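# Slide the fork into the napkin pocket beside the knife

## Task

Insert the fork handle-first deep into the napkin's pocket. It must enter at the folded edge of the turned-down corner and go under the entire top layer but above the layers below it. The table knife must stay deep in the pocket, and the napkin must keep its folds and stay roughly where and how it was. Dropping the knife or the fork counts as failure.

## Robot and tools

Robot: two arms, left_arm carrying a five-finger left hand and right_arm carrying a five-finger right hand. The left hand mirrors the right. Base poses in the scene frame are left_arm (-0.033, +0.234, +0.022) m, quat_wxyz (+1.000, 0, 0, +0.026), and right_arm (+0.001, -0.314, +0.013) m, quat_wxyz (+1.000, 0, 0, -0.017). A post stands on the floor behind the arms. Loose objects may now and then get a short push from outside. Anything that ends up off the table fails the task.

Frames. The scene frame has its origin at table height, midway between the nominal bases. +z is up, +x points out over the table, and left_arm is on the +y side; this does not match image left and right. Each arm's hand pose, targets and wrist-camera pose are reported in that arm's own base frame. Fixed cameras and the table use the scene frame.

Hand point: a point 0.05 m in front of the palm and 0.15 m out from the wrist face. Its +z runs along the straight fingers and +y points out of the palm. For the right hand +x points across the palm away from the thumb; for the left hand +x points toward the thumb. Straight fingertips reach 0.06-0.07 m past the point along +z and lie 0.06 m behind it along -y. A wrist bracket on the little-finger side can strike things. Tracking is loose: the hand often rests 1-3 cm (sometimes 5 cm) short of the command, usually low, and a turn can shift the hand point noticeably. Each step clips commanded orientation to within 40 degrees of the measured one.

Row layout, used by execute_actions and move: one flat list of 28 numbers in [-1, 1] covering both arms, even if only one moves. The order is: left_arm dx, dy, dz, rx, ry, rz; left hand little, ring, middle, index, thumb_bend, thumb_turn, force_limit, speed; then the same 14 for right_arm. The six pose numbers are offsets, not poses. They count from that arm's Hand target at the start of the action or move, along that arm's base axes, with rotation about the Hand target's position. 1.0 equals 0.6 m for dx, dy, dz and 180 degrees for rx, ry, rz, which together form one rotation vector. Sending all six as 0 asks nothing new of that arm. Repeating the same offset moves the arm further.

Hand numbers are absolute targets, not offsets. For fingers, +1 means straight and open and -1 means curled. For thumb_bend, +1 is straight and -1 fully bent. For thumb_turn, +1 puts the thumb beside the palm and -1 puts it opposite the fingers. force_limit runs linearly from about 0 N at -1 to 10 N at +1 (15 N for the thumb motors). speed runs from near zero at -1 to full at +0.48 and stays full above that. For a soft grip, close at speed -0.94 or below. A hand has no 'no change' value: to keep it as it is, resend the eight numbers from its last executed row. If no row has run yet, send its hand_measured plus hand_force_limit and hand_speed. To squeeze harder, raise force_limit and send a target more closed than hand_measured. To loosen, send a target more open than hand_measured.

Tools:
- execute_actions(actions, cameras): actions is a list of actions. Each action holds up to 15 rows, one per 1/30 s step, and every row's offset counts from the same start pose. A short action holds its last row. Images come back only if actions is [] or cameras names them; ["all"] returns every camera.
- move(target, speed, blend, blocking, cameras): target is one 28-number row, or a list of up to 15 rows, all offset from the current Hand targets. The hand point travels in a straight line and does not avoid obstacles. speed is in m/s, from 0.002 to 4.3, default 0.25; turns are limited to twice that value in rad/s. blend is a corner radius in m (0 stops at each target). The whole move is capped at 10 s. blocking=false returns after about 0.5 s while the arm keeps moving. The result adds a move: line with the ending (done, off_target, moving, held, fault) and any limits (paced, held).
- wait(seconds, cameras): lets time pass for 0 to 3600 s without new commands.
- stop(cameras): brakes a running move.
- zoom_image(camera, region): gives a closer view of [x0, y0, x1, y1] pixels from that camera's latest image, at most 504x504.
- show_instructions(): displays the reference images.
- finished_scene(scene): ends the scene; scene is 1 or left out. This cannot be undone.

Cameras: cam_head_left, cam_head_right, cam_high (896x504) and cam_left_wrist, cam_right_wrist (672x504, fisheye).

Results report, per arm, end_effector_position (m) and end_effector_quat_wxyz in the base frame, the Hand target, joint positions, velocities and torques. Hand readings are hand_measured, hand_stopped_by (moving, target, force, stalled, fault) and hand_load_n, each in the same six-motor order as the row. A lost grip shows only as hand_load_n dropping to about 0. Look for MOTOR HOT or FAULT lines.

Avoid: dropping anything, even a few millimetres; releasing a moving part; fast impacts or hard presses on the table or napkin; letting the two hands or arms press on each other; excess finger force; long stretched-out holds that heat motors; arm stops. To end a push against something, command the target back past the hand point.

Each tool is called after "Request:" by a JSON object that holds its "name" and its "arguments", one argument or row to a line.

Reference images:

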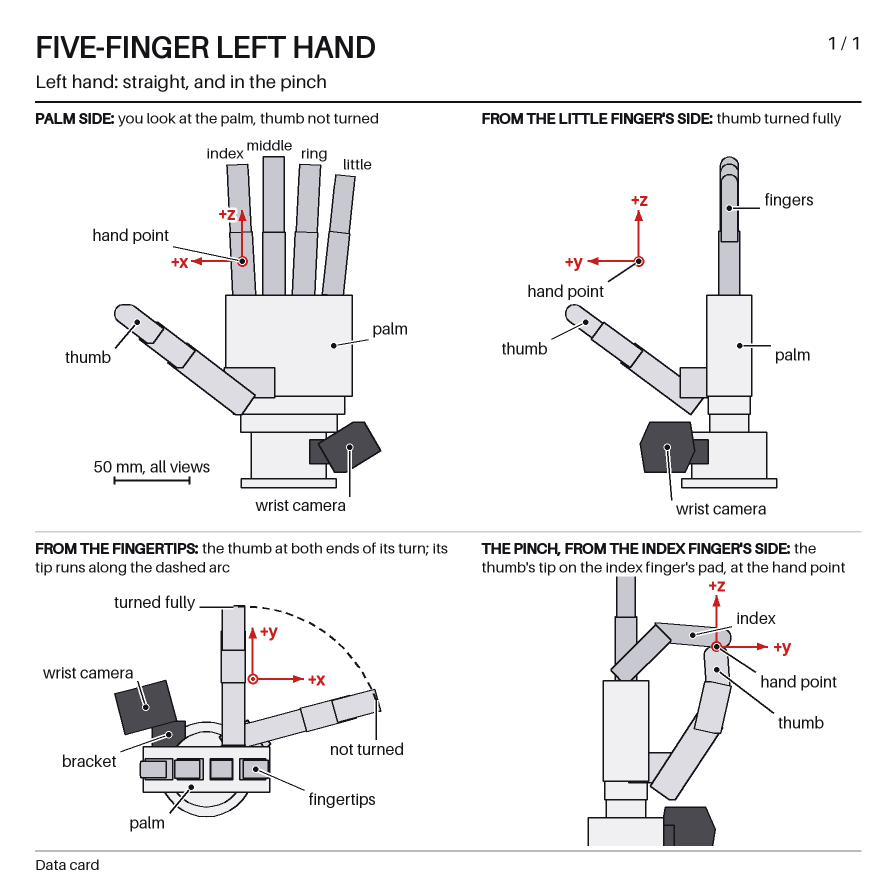

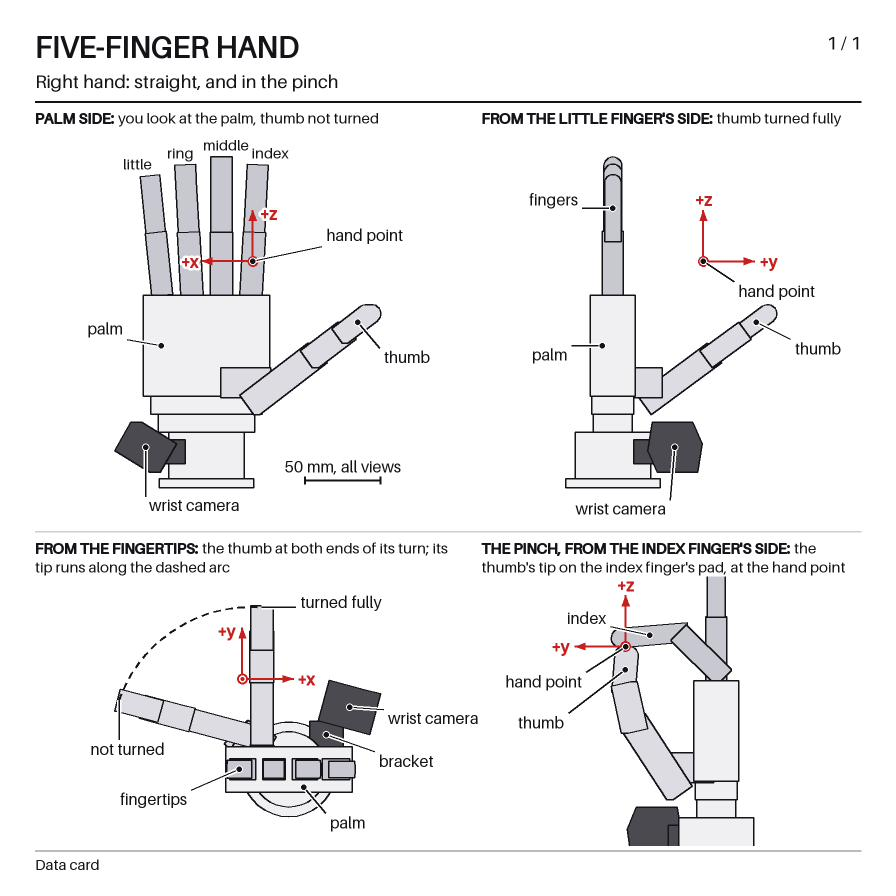

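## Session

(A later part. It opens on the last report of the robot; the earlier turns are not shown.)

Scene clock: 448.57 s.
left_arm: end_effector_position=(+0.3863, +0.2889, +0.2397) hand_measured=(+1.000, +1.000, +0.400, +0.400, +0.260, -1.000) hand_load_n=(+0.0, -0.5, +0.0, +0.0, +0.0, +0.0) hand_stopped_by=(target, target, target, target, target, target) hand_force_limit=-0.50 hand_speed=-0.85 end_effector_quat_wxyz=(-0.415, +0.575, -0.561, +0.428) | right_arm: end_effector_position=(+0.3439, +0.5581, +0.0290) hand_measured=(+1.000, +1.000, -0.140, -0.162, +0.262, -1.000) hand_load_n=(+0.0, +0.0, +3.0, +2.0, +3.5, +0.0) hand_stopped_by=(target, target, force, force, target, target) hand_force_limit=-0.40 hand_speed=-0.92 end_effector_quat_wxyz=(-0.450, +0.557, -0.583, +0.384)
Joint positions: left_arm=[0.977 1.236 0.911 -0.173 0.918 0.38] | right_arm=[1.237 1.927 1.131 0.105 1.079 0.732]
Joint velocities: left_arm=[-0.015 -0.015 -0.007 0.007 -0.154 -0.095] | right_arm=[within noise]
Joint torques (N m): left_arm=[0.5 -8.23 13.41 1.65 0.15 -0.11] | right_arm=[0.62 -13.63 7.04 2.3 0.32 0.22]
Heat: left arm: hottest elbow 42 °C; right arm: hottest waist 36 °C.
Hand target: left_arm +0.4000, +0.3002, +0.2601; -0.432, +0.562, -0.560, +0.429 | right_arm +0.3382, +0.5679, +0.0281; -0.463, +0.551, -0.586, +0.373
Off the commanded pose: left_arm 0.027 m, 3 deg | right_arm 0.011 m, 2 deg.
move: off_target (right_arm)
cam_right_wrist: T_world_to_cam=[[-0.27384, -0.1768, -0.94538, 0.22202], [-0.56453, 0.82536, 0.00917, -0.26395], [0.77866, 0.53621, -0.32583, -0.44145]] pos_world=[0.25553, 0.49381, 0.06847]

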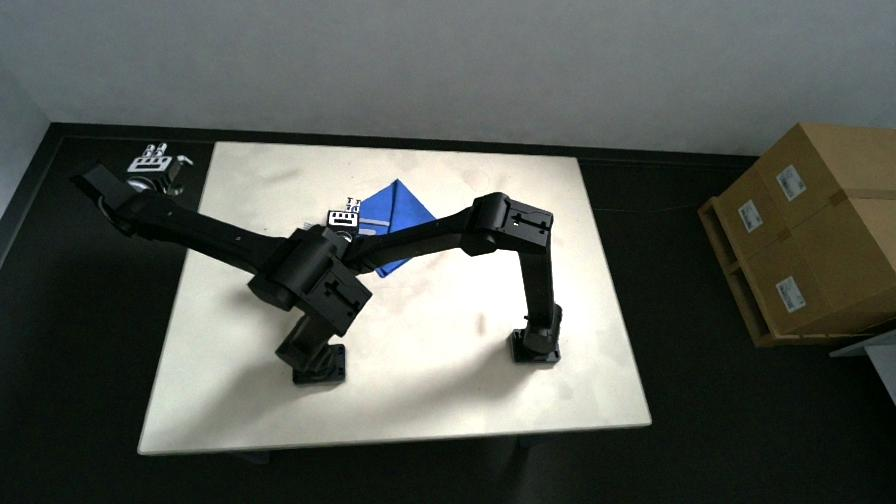

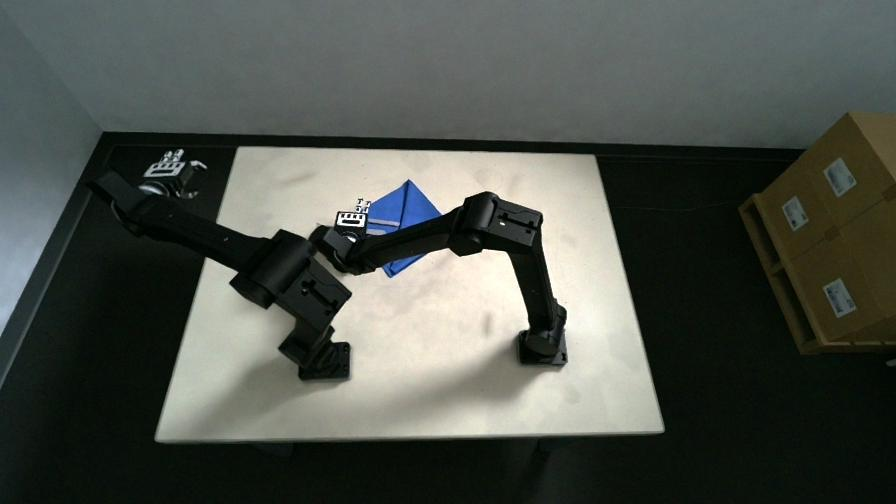

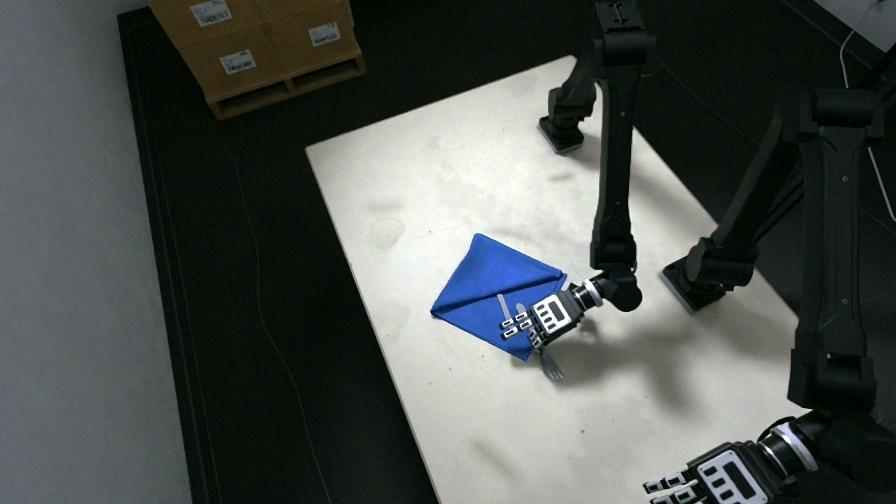

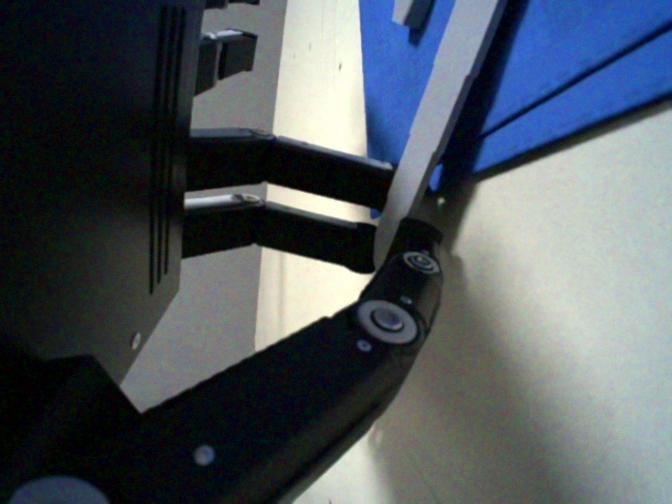

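Request:
{"name": "move", "arguments": {
  "target": [0,0,0,0,0,0,1,1,0.4,0.4,0.26,-1,-0.5,-0.85, 0,-0.035,0.004,0,0,0,1,1,-0.45,-0.45,0.26,-1,-0.4,-0.92],
  "speed": 0.04,
  "cameras": ["cam_head_left","cam_head_right","cam_high","cam_right_wrist"]
}}

Request:
{"name": "zoom_image", "arguments": {
  "camera": "cam_high",
  "region": [460, 250, 580, 390]
}}

Request:
{"name": "zoom_image", "arguments": {
  "camera": "cam_right_wrist",
  "region": [340, 0, 672, 260]
}}

Request:
{"name": "zoom_image", "arguments": {
  "camera": "cam_head_right",
  "region": [360, 200, 430, 260]
}}

Scene clock: 458.23 s.
left_arm: end_effector_position=(+0.3863, +0.2889, +0.2397) hand_measured=(+1.000, +1.000, +0.400, +0.400, +0.260, -1.000) hand_load_n=(+0.0, -0.5, +0.0, +0.0, +0.0, +0.0) hand_stopped_by=(target, target, target, target, target, target) hand_force_limit=-0.50 hand_speed=-0.85 end_effector_quat_wxyz=(-0.415, +0.575, -0.561, +0.428) | right_arm: end_effector_position=(+0.3382, +0.5460, +0.0240) hand_measured=(+1.000, +1.000, -0.140, -0.162, +0.262, -1.000) hand_load_n=(+0.0, +0.0, +3.0, +1.5, +3.0, +0.0) hand_stopped_by=(target, target, force, force, target, target) hand_force_limit=-0.40 hand_speed=-0.92 end_effector_quat_wxyz=(-0.456, +0.555, -0.586, +0.376)
Joint positions: left_arm=[0.977 1.236 0.911 -0.173 0.918 0.38] | right_arm=[1.237 1.908 1.075 0.154 1.07 0.739]
Joint torques (N m): left_arm=[0.44 -8.23 13.41 1.62 0.15 -0.11] | right_arm=[-0.21 -14.97 5.97 1.96 0.25 0.06]
Heat: left arm: hottest elbow 42 °C; right arm: hottest waist 36 °C.
Hand target: left_arm +0.4000, +0.3002, +0.2601; -0.432, +0.562, -0.560, +0.429 | right_arm +0.3382, +0.5468, +0.0304; -0.463, +0.551, -0.586, +0.373
Off the commanded pose: left_arm 0.027 m, 3 deg | right_arm 0.006 m, 1 deg.
move: done
cam_right_wrist: T_world_to_cam=[[-0.275, -0.15896, -0.94821, 0.20433], [-0.5685, 0.82224, 0.02704, -0.25448], [0.77536, 0.54649, -0.31648, -0.43684]] pos_world=[0.25023, 0.48046, 0.06238]

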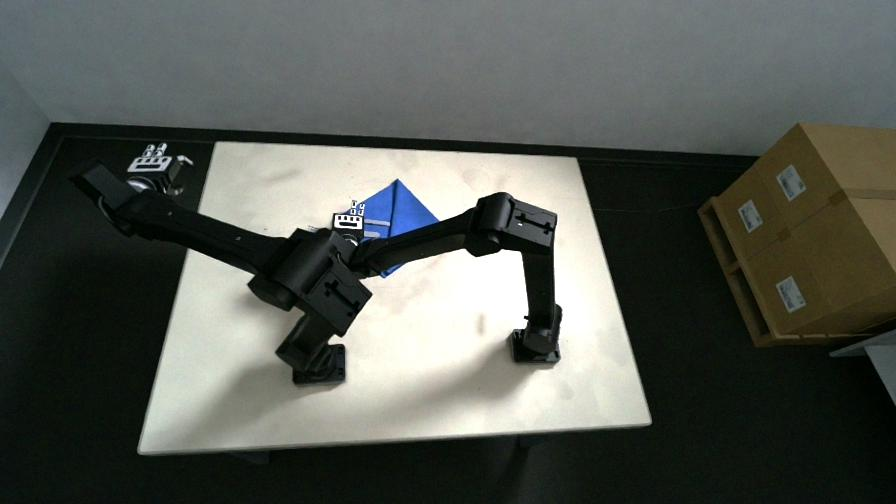

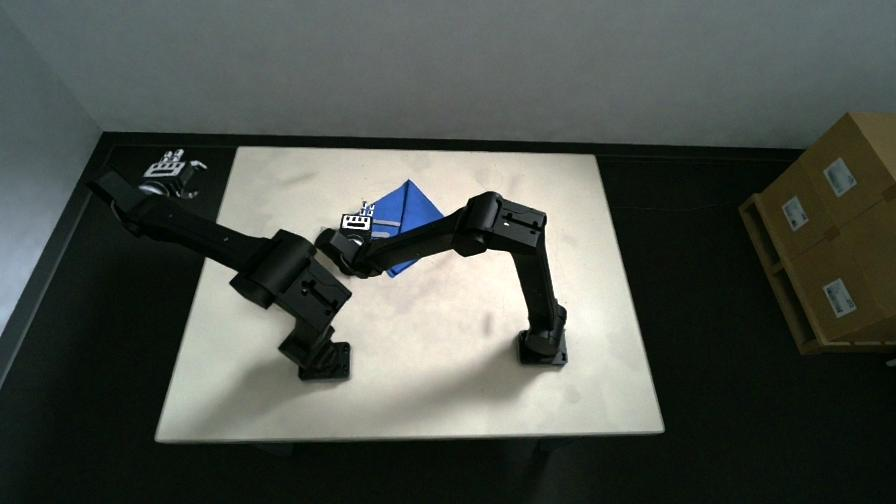

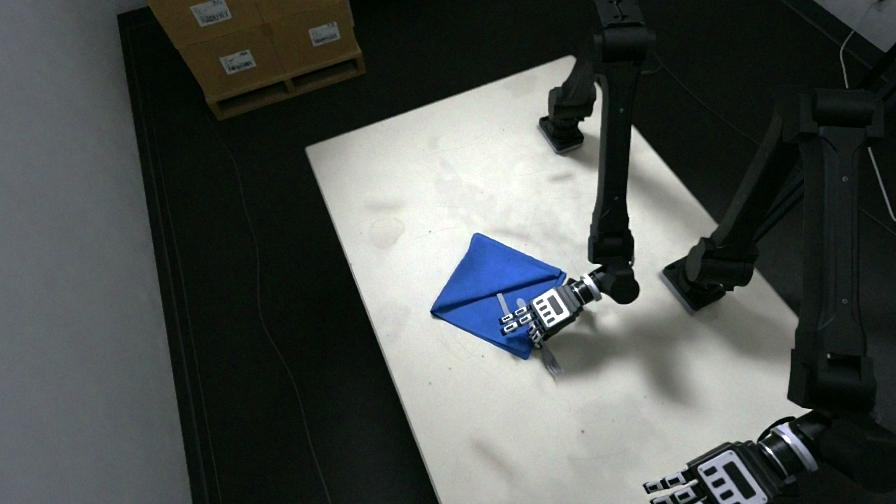

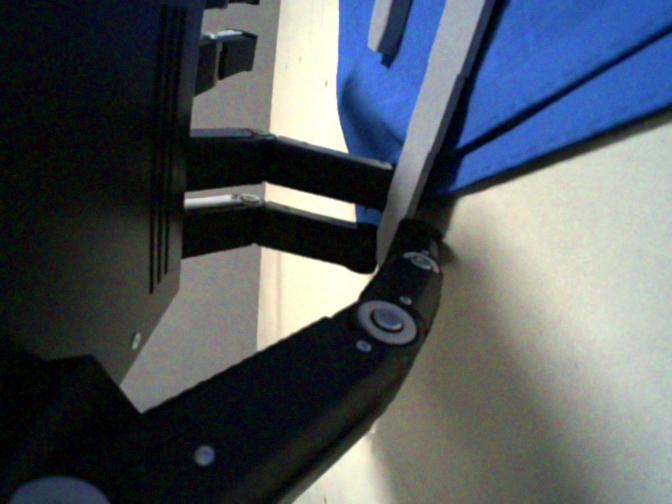

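Scaled by 3.600 from the camera's image (finer frame: 1280x720).

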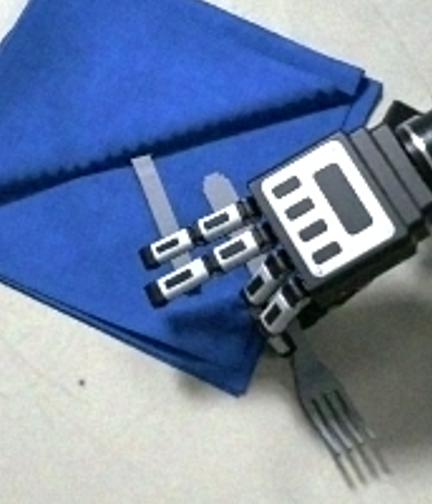

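Scaled by 1.518 from the camera's image (finer frame: 960x720).

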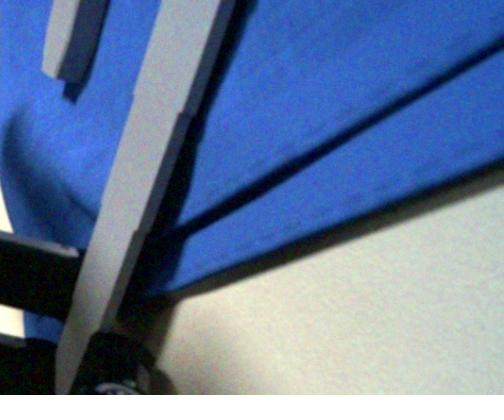

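Scaled by 7.200 from the camera's image (finer frame: 1280x720).

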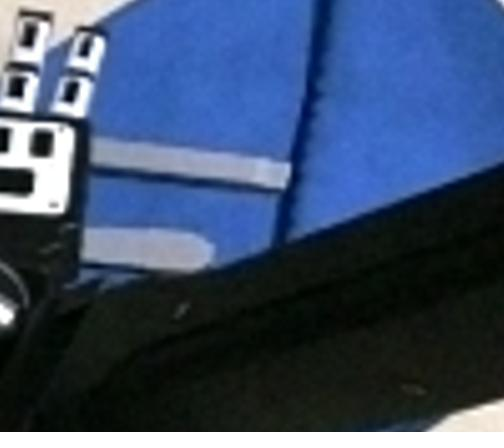

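Request:
{"name": "move", "arguments": {
  "target": [0,0,0,0,0,0,1,1,0.4,0.4,0.26,-1,-0.5,-0.85, 0,0,0.02,0,0,0,1,1,-0.45,-0.45,0.26,-1,-0.4,-0.92],
  "speed": 0.04,
  "cameras": ["cam_head_right","cam_high","cam_right_wrist"]
}}

Request:
{"name": "zoom_image", "arguments": {
  "camera": "cam_high",
  "region": [460, 250, 580, 390]
}}

Request:
{"name": "zoom_image", "arguments": {
  "camera": "cam_right_wrist",
  "region": [340, 0, 672, 260]
}}

Scene clock: 461.53 s.
left_arm: end_effector_position=(+0.3863, +0.2889, +0.2397) hand_measured=(+1.000, +1.000, +0.400, +0.400, +0.260, -1.000) hand_load_n=(+0.0, +0.0, -0.5, +0.0, +0.5, +0.0) hand_stopped_by=(target, target, target, target, target, target) hand_force_limit=-0.50 hand_speed=-0.85 end_effector_quat_wxyz=(-0.415, +0.575, -0.561, +0.428) | right_arm: end_effector_position=(+0.3378, +0.5455, +0.0292) hand_measured=(+1.000, +1.000, -0.140, -0.162, +0.262, -1.000) hand_load_n=(+0.0, +0.0, +3.0, +2.0, +3.5, +0.5) hand_stopped_by=(target, target, force, force, target, target) hand_force_limit=-0.40 hand_speed=-0.92 end_effector_quat_wxyz=(-0.459, +0.553, -0.586, +0.374)
Joint positions: left_arm=[0.977 1.236 0.911 -0.173 0.918 0.38] | right_arm=[1.237 1.897 1.071 0.154 1.068 0.739]
Joint torques (N m): left_arm=[0.44 -8.12 13.37 1.66 0.14 -0.11] | right_arm=[-0.26 -15.85 6.89 0.88 0.3 0.04]
Heat: left arm: hottest elbow 42 °C; right arm: hottest waist 36 °C.
Hand target: left_arm +0.4000, +0.3002, +0.2601; -0.432, +0.562, -0.560, +0.429 | right_arm +0.3382, +0.5469, +0.0426; -0.463, +0.551, -0.586, +0.373
Off the commanded pose: left_arm 0.027 m, 3 deg | right_arm 0.013 m, 1 deg.
move: off_target (right_arm)
cam_right_wrist: T_world_to_cam=[[-0.27343, -0.15251, -0.94973, 0.20497], [-0.56947, 0.82139, 0.03206, -0.25379], [0.7752, 0.54961, -0.31144, -0.43641]] pos_world=[0.24983, 0.47957, 0.06688]

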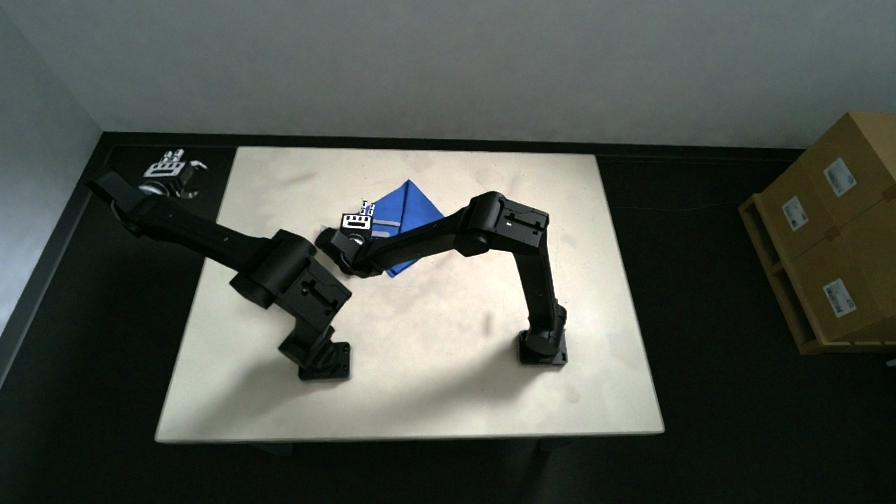

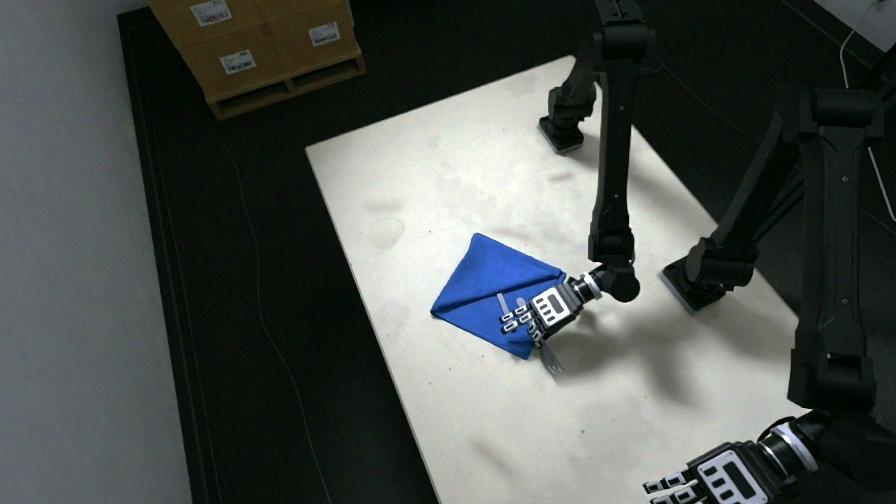

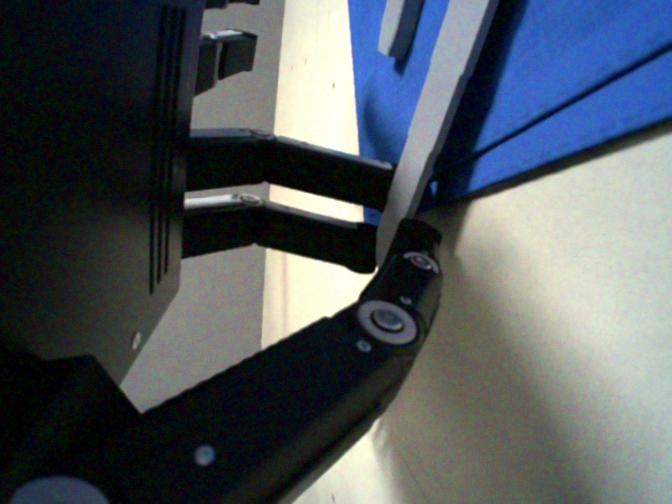

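Scaled by 3.600 from the camera's image (finer frame: 1280x720).

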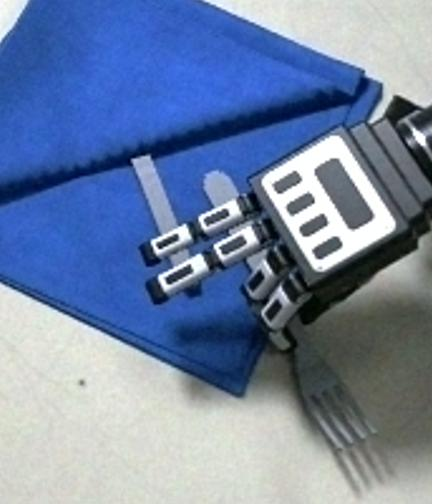

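Scaled by 1.518 from the camera's image (finer frame: 960x720).

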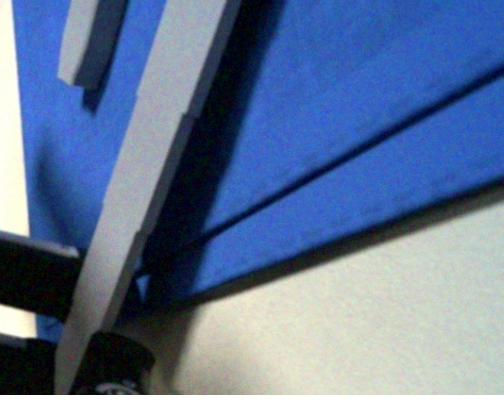

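Request:
{"name": "move", "arguments": {
  "target": [0,0,0,0,0,0,1,1,0.4,0.4,0.26,-1,-0.5,-0.85, 0,-0.03,0.006,0,0,0,1,1,-0.45,-0.45,0.26,-1,-0.4,-0.92],
  "speed": 0.04,
  "cameras": ["cam_head_right","cam_high","cam_right_wrist"]
}}

Request:
{"name": "zoom_image", "arguments": {
  "camera": "cam_high",
  "region": [460, 250, 580, 390]
}}

Request:
{"name": "zoom_image", "arguments": {
  "camera": "cam_right_wrist",
  "region": [340, 0, 672, 260]
}}

Request:
{"name": "zoom_image", "arguments": {
  "camera": "cam_head_right",
  "region": [360, 200, 430, 260]
}}

Scene clock: 464.63 s.
left_arm: end_effector_position=(+0.3863, +0.2889, +0.2397) hand_measured=(+1.000, +1.000, +0.400, +0.400, +0.260, -1.000) hand_load_n=(+0.0, +0.0, +0.0, +0.0, +0.0, +0.0) hand_stopped_by=(target, target, target, target, target, target) hand_force_limit=-0.50 hand_speed=-0.85 end_effector_quat_wxyz=(-0.415, +0.575, -0.561, +0.428) | right_arm: end_effector_position=(+0.3305, +0.5278, +0.0298) hand_measured=(+1.000, +1.000, -0.140, -0.162, +0.262, -1.000) hand_load_n=(+0.0, +0.0, +3.0, +2.0, +3.5, +0.5) hand_stopped_by=(target, target, force, force, target, target) hand_force_limit=-0.40 hand_speed=-0.92 end_effector_quat_wxyz=(-0.453, +0.561, -0.583, +0.374)
Joint positions: left_arm=[0.977 1.236 0.911 -0.173 0.918 0.38] | right_arm=[1.237 1.857 1.017 0.154 1.061 0.735]
Joint torques (N m): left_arm=[0.44 -8.12 13.37 1.62 0.14 -0.11] | right_arm=[-1.08 -15.27 6.75 1.89 0.3 -0.05]
Heat: left arm: hottest elbow 42 °C; right arm: hottest waist 36 °C.
Hand target: left_arm +0.4000, +0.3002, +0.2601; -0.432, +0.562, -0.560, +0.429 | right_arm +0.3382, +0.5288, +0.0460; -0.463, +0.551, -0.586, +0.373
Off the commanded pose: left_arm 0.027 m, 3 deg | right_arm 0.018 m, 2 deg.
move: off_target (right_arm)
cam_right_wrist: T_world_to_cam=[[-0.2805, -0.16946, -0.94478, 0.21206], [-0.57528, 0.8176, 0.02415, -0.2393], [0.76835, 0.55029, -0.32683, -0.41842]] pos_world=[0.24331, 0.46184, 0.06938]

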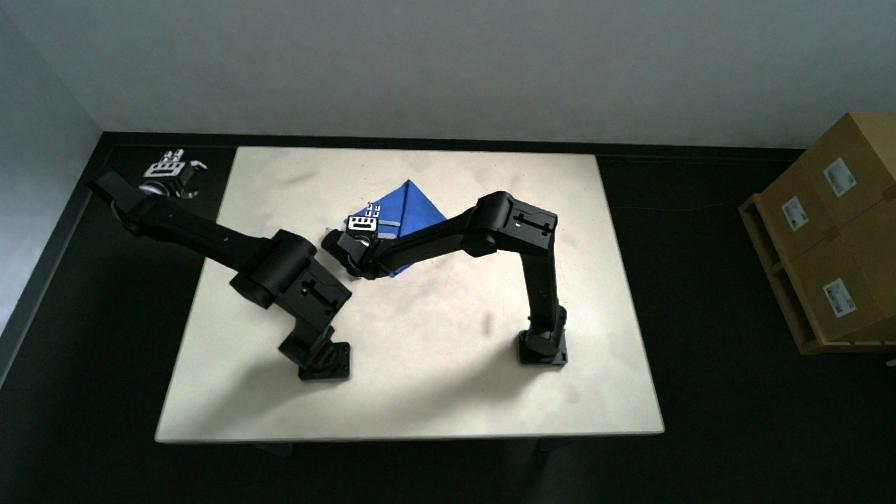

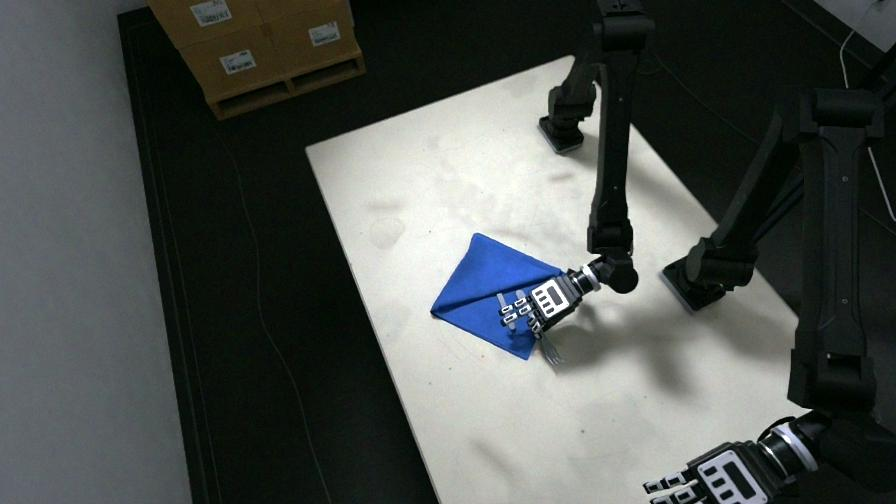

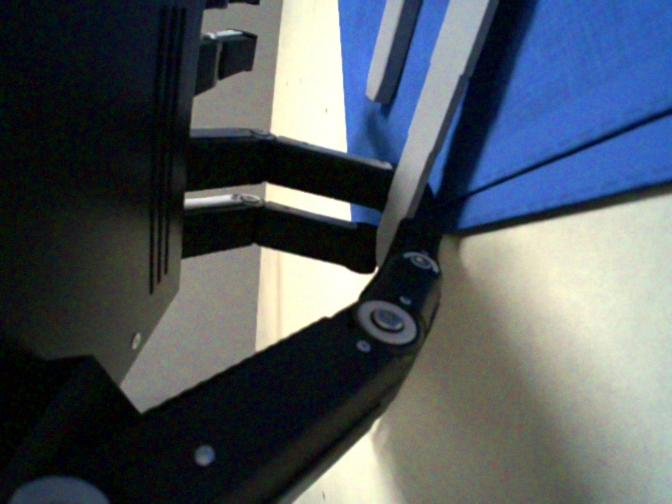

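Scaled by 3.600 from the camera's image (finer frame: 1280x720).

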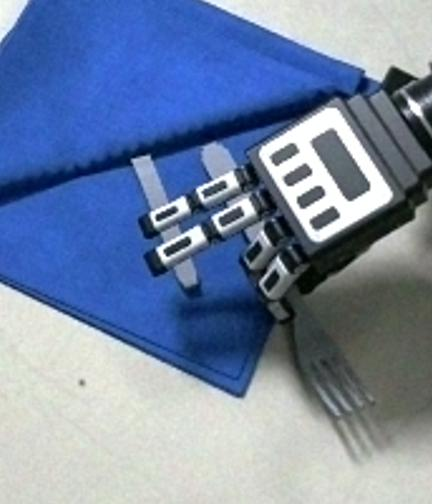

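Scaled by 1.518 from the camera's image (finer frame: 960x720).

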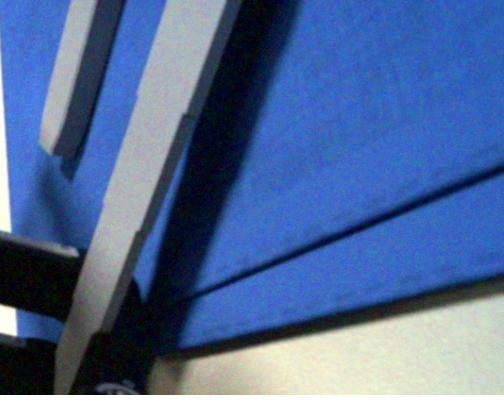

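Scaled by 7.200 from the camera's image (finer frame: 1280x720).

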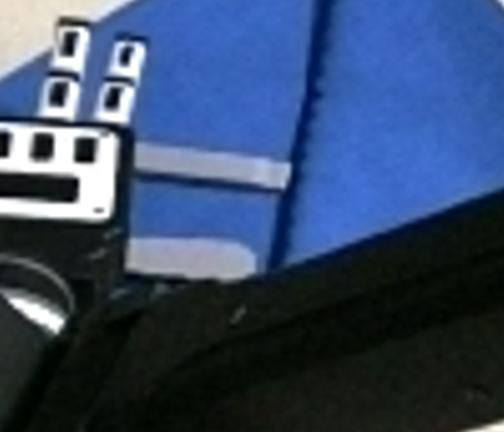

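Request:
{"name": "move", "arguments": {
  "target": [0,0,0,0,0,0,1,1,0.4,0.4,0.26,-1,-0.5,-0.85, 0.008,-0.035,0.003,0,0,0,1,1,-0.45,-0.45,0.26,-1,-0.4,-0.92],
  "speed": 0.04,
  "cameras": ["cam_head_right","cam_high","cam_right_wrist"]
}}

Request:
{"name": "zoom_image", "arguments": {
  "camera": "cam_high",
  "region": [460, 250, 580, 390]
}}

Request:
{"name": "zoom_image", "arguments": {
  "camera": "cam_right_wrist",
  "region": [340, 0, 672, 260]
}}

Request:
{"name": "zoom_image", "arguments": {
  "camera": "cam_head_right",
  "region": [360, 200, 430, 260]
}}

Scene clock: 479.70 s.
left_arm: end_effector_position=(+0.3863, +0.2889, +0.2397) hand_measured=(+1.000, +1.000, +0.400, +0.400, +0.260, -1.000) hand_load_n=(+0.0, +0.0, +0.0, +0.0, +0.0, +0.0) hand_stopped_by=(target, target, target, target, target, target) hand_force_limit=-0.50 hand_speed=-0.85 end_effector_quat_wxyz=(-0.415, +0.575, -0.561, +0.428) | right_arm: end_effector_position=(+0.3327, +0.5067, +0.0302) hand_measured=(+1.000, +1.000, -0.140, -0.162, +0.262, -1.000) hand_load_n=(+0.0, +0.0, +3.0, +2.0, +3.5, +0.0) hand_stopped_by=(target, target, force, force, target, target) hand_force_limit=-0.40 hand_speed=-0.92 end_effector_quat_wxyz=(-0.450, +0.565, -0.582, +0.375)
Joint positions: left_arm=[0.977 1.236 0.911 -0.173 0.918 0.38] | right_arm=[1.217 1.819 0.958 0.188 1.041 0.707]
Joint torques (N m): left_arm=[0.44 -8.23 13.39 1.68 0.16 -0.11] | right_arm=[-1.38 -14.45 6.63 2.33 0.29 -0.05]
Heat: left arm: hottest elbow 42 °C; right arm: hottest waist 36 °C.
Hand target: left_arm +0.4000, +0.3002, +0.2601; -0.432, +0.562, -0.560, +0.429 | right_arm +0.3430, +0.5078, +0.0478; -0.463, +0.551, -0.586, +0.373
Off the commanded pose: left_arm 0.027 m, 3 deg | right_arm 0.020 m, 2 deg.
move: off_target (right_arm)
cam_right_wrist: T_world_to_cam=[[-0.28486, -0.17969, -0.94158, 0.21605], [-0.57869, 0.81532, 0.01948, -0.21838], [0.76418, 0.55043, -0.33624, -0.40687]] pos_world=[0.2461, 0.44082, 0.07087]

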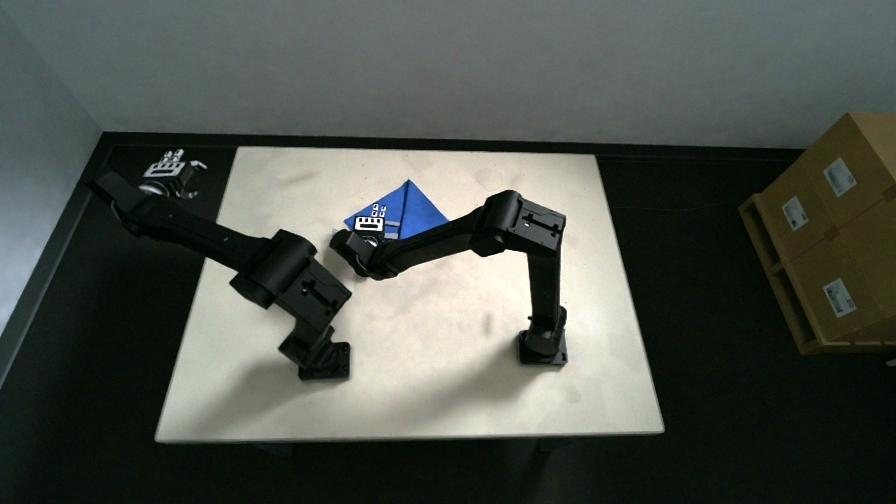

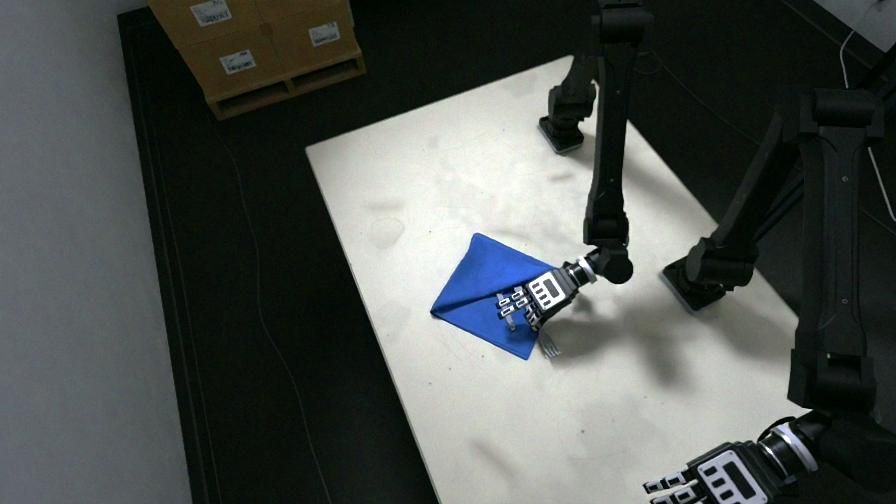

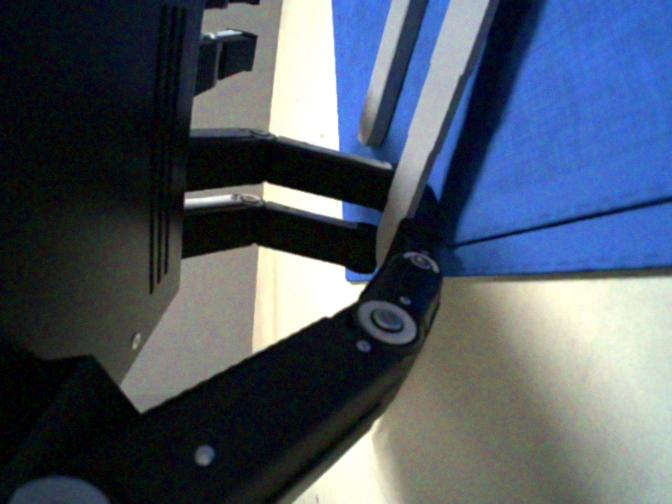

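Scaled by 3.600 from the camera's image (finer frame: 1280x720).

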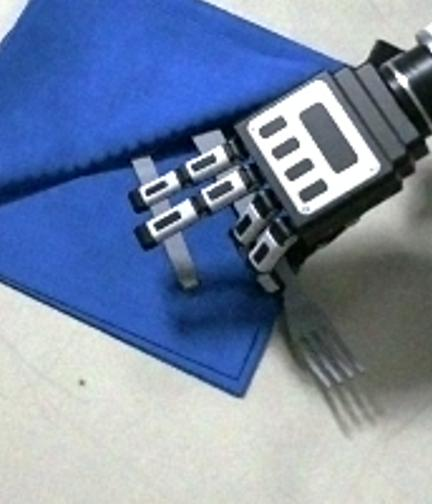

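Scaled by 1.518 from the camera's image (finer frame: 960x720).

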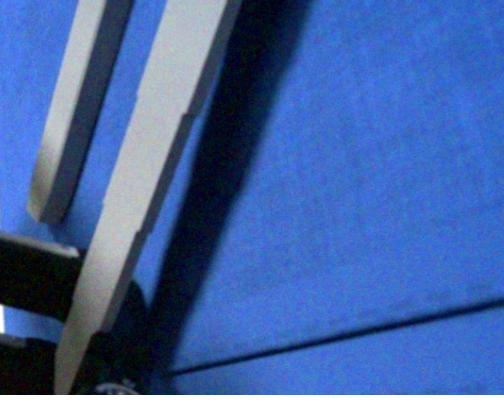

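Scaled by 7.200 from the camera's image (finer frame: 1280x720).

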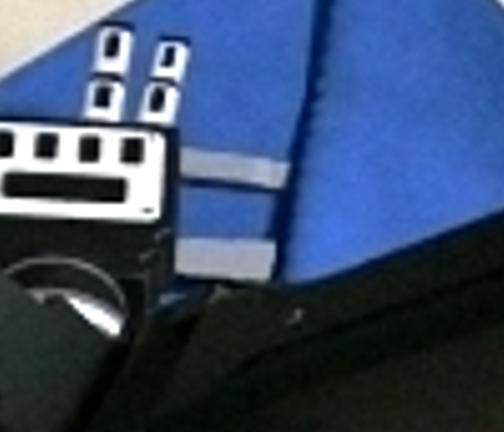

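Request:
{"name": "zoom_image", "arguments": {
  "camera": "cam_high",
  "region": [490, 265, 540, 315]
}}

Request:
{"name": "zoom_image", "arguments": {
  "camera": "cam_head_right",
  "region": [380, 215, 410, 245]
}}

Scaled by 10.080 from the camera's image (finer frame: 1280x720).

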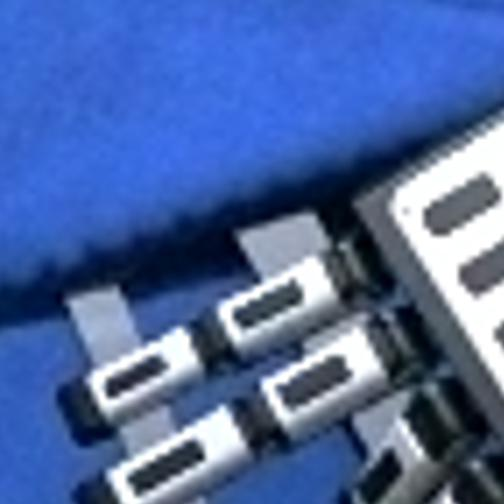

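Scaled by 16.800 from the camera's image (finer frame: 1280x720).

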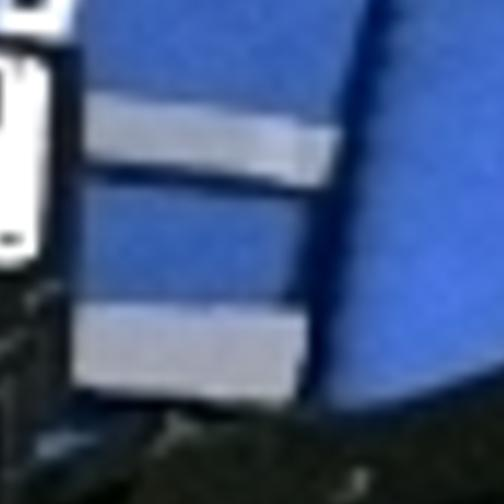

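Request:
{"name": "move", "arguments": {
  "target": [0,0,0,0,0,0,1,1,0.4,0.4,0.26,-1,-0.5,-0.85, 0.0,-0.045,0.003,0,0,0,1,1,-0.45,-0.45,0.26,-1,-0.4,-0.92],
  "speed": 0.04,
  "cameras": ["cam_head_right","cam_high","cam_right_wrist"]
}}

Request:
{"name": "zoom_image", "arguments": {
  "camera": "cam_high",
  "region": [460, 250, 580, 390]
}}

Request:
{"name": "zoom_image", "arguments": {
  "camera": "cam_high",
  "region": [490, 265, 540, 315]
}}

Request:
{"name": "zoom_image", "arguments": {
  "camera": "cam_head_right",
  "region": [370, 205, 420, 255]
}}

Scene clock: 483.80 s.
left_arm: end_effector_position=(+0.3863, +0.2889, +0.2397) hand_measured=(+1.000, +1.000, +0.400, +0.400, +0.260, -1.000) hand_load_n=(+0.0, +0.0, +0.0, +0.0, +0.0, +0.0) hand_stopped_by=(target, target, target, target, target, target) hand_force_limit=-0.50 hand_speed=-0.85 end_effector_quat_wxyz=(-0.415, +0.575, -0.561, +0.428) | right_arm: end_effector_position=(+0.3324, +0.4802, +0.0326) hand_measured=(+1.000, +1.000, -0.140, -0.162, +0.262, -1.000) hand_load_n=(+0.0, +0.0, +3.0, +2.0, +3.5, +0.5) hand_stopped_by=(target, target, force, force, target, target) hand_force_limit=-0.40 hand_speed=-0.92 end_effector_quat_wxyz=(-0.450, +0.565, -0.582, +0.374)
Joint positions: left_arm=[0.977 1.236 0.911 -0.173 0.918 0.38] | right_arm=[1.197 1.767 0.88 0.235 1.024 0.684]
Joint torques (N m): left_arm=[0.38 -8.18 13.41 1.66 0.16 -0.11] | right_arm=[-1.44 -13.63 6.49 2.37 0.28 -0.05]
Heat: left arm: hottest elbow 42 °C; right arm: hottest waist 36 °C.
Hand target: left_arm +0.4000, +0.3002, +0.2601; -0.432, +0.562, -0.560, +0.429 | right_arm +0.3429, +0.4808, +0.0495; -0.463, +0.551, -0.586, +0.373
Off the commanded pose: left_arm 0.027 m, 3 deg | right_arm 0.020 m, 2 deg.
move: off_target (right_arm)
cam_right_wrist: T_world_to_cam=[[-0.28527, -0.1785, -0.94168, 0.21298], [-0.57925, 0.81488, 0.02101, -0.19656], [0.7636, 0.55146, -0.33586, -0.39156]] pos_world=[0.2459, 0.41412, 0.07317]

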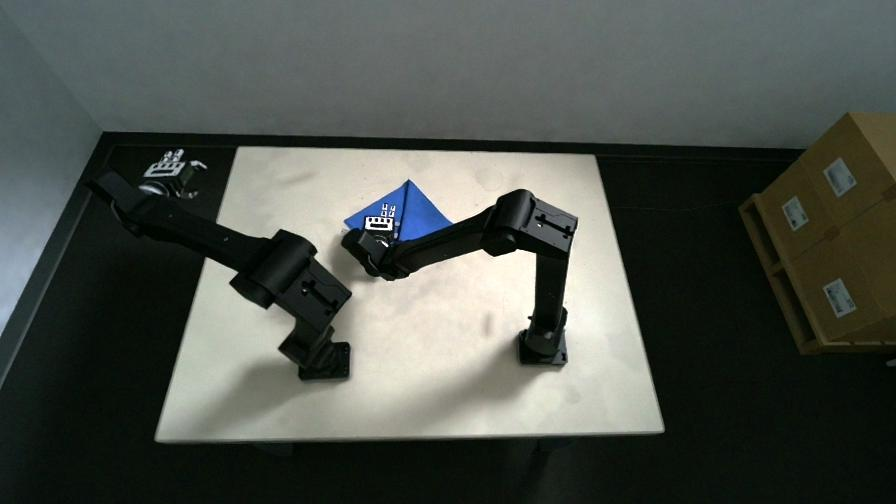

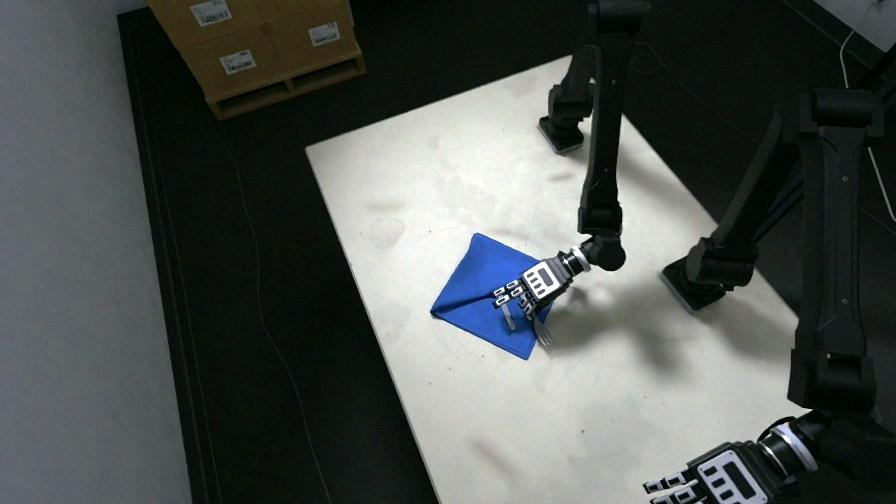

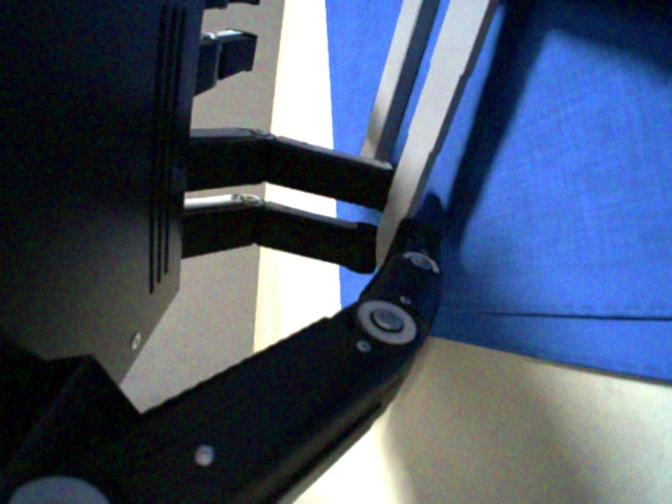

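Scaled by 3.600 from the camera's image (finer frame: 1280x720).

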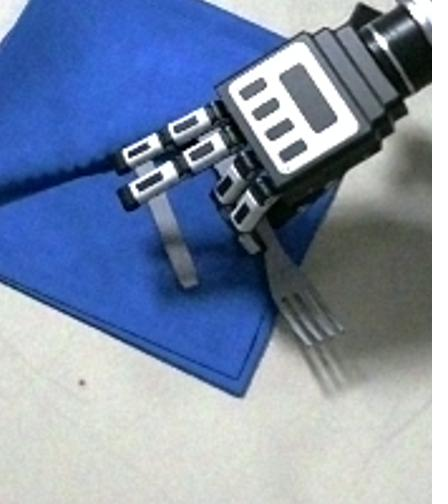

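Scaled by 10.080 from the camera's image (finer frame: 1280x720).

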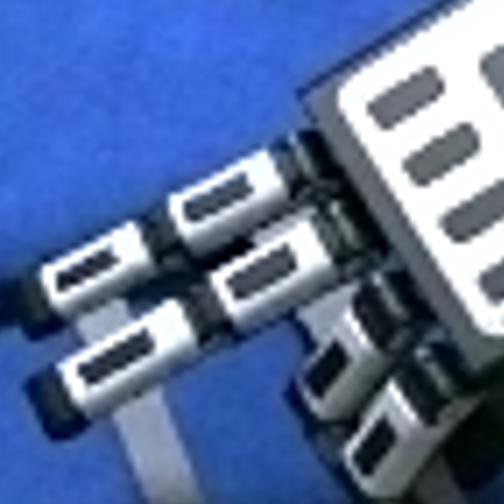

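Scaled by 10.080 from the camera's image (finer frame: 1280x720).

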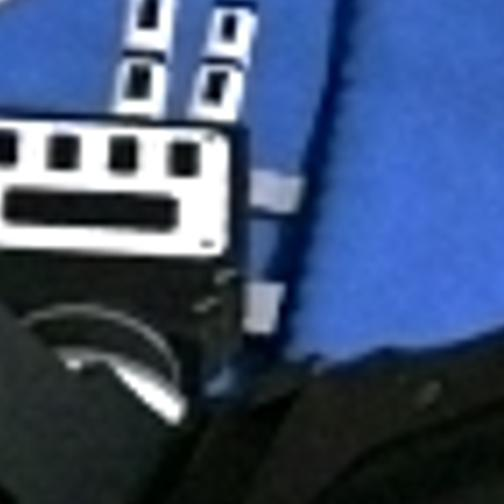

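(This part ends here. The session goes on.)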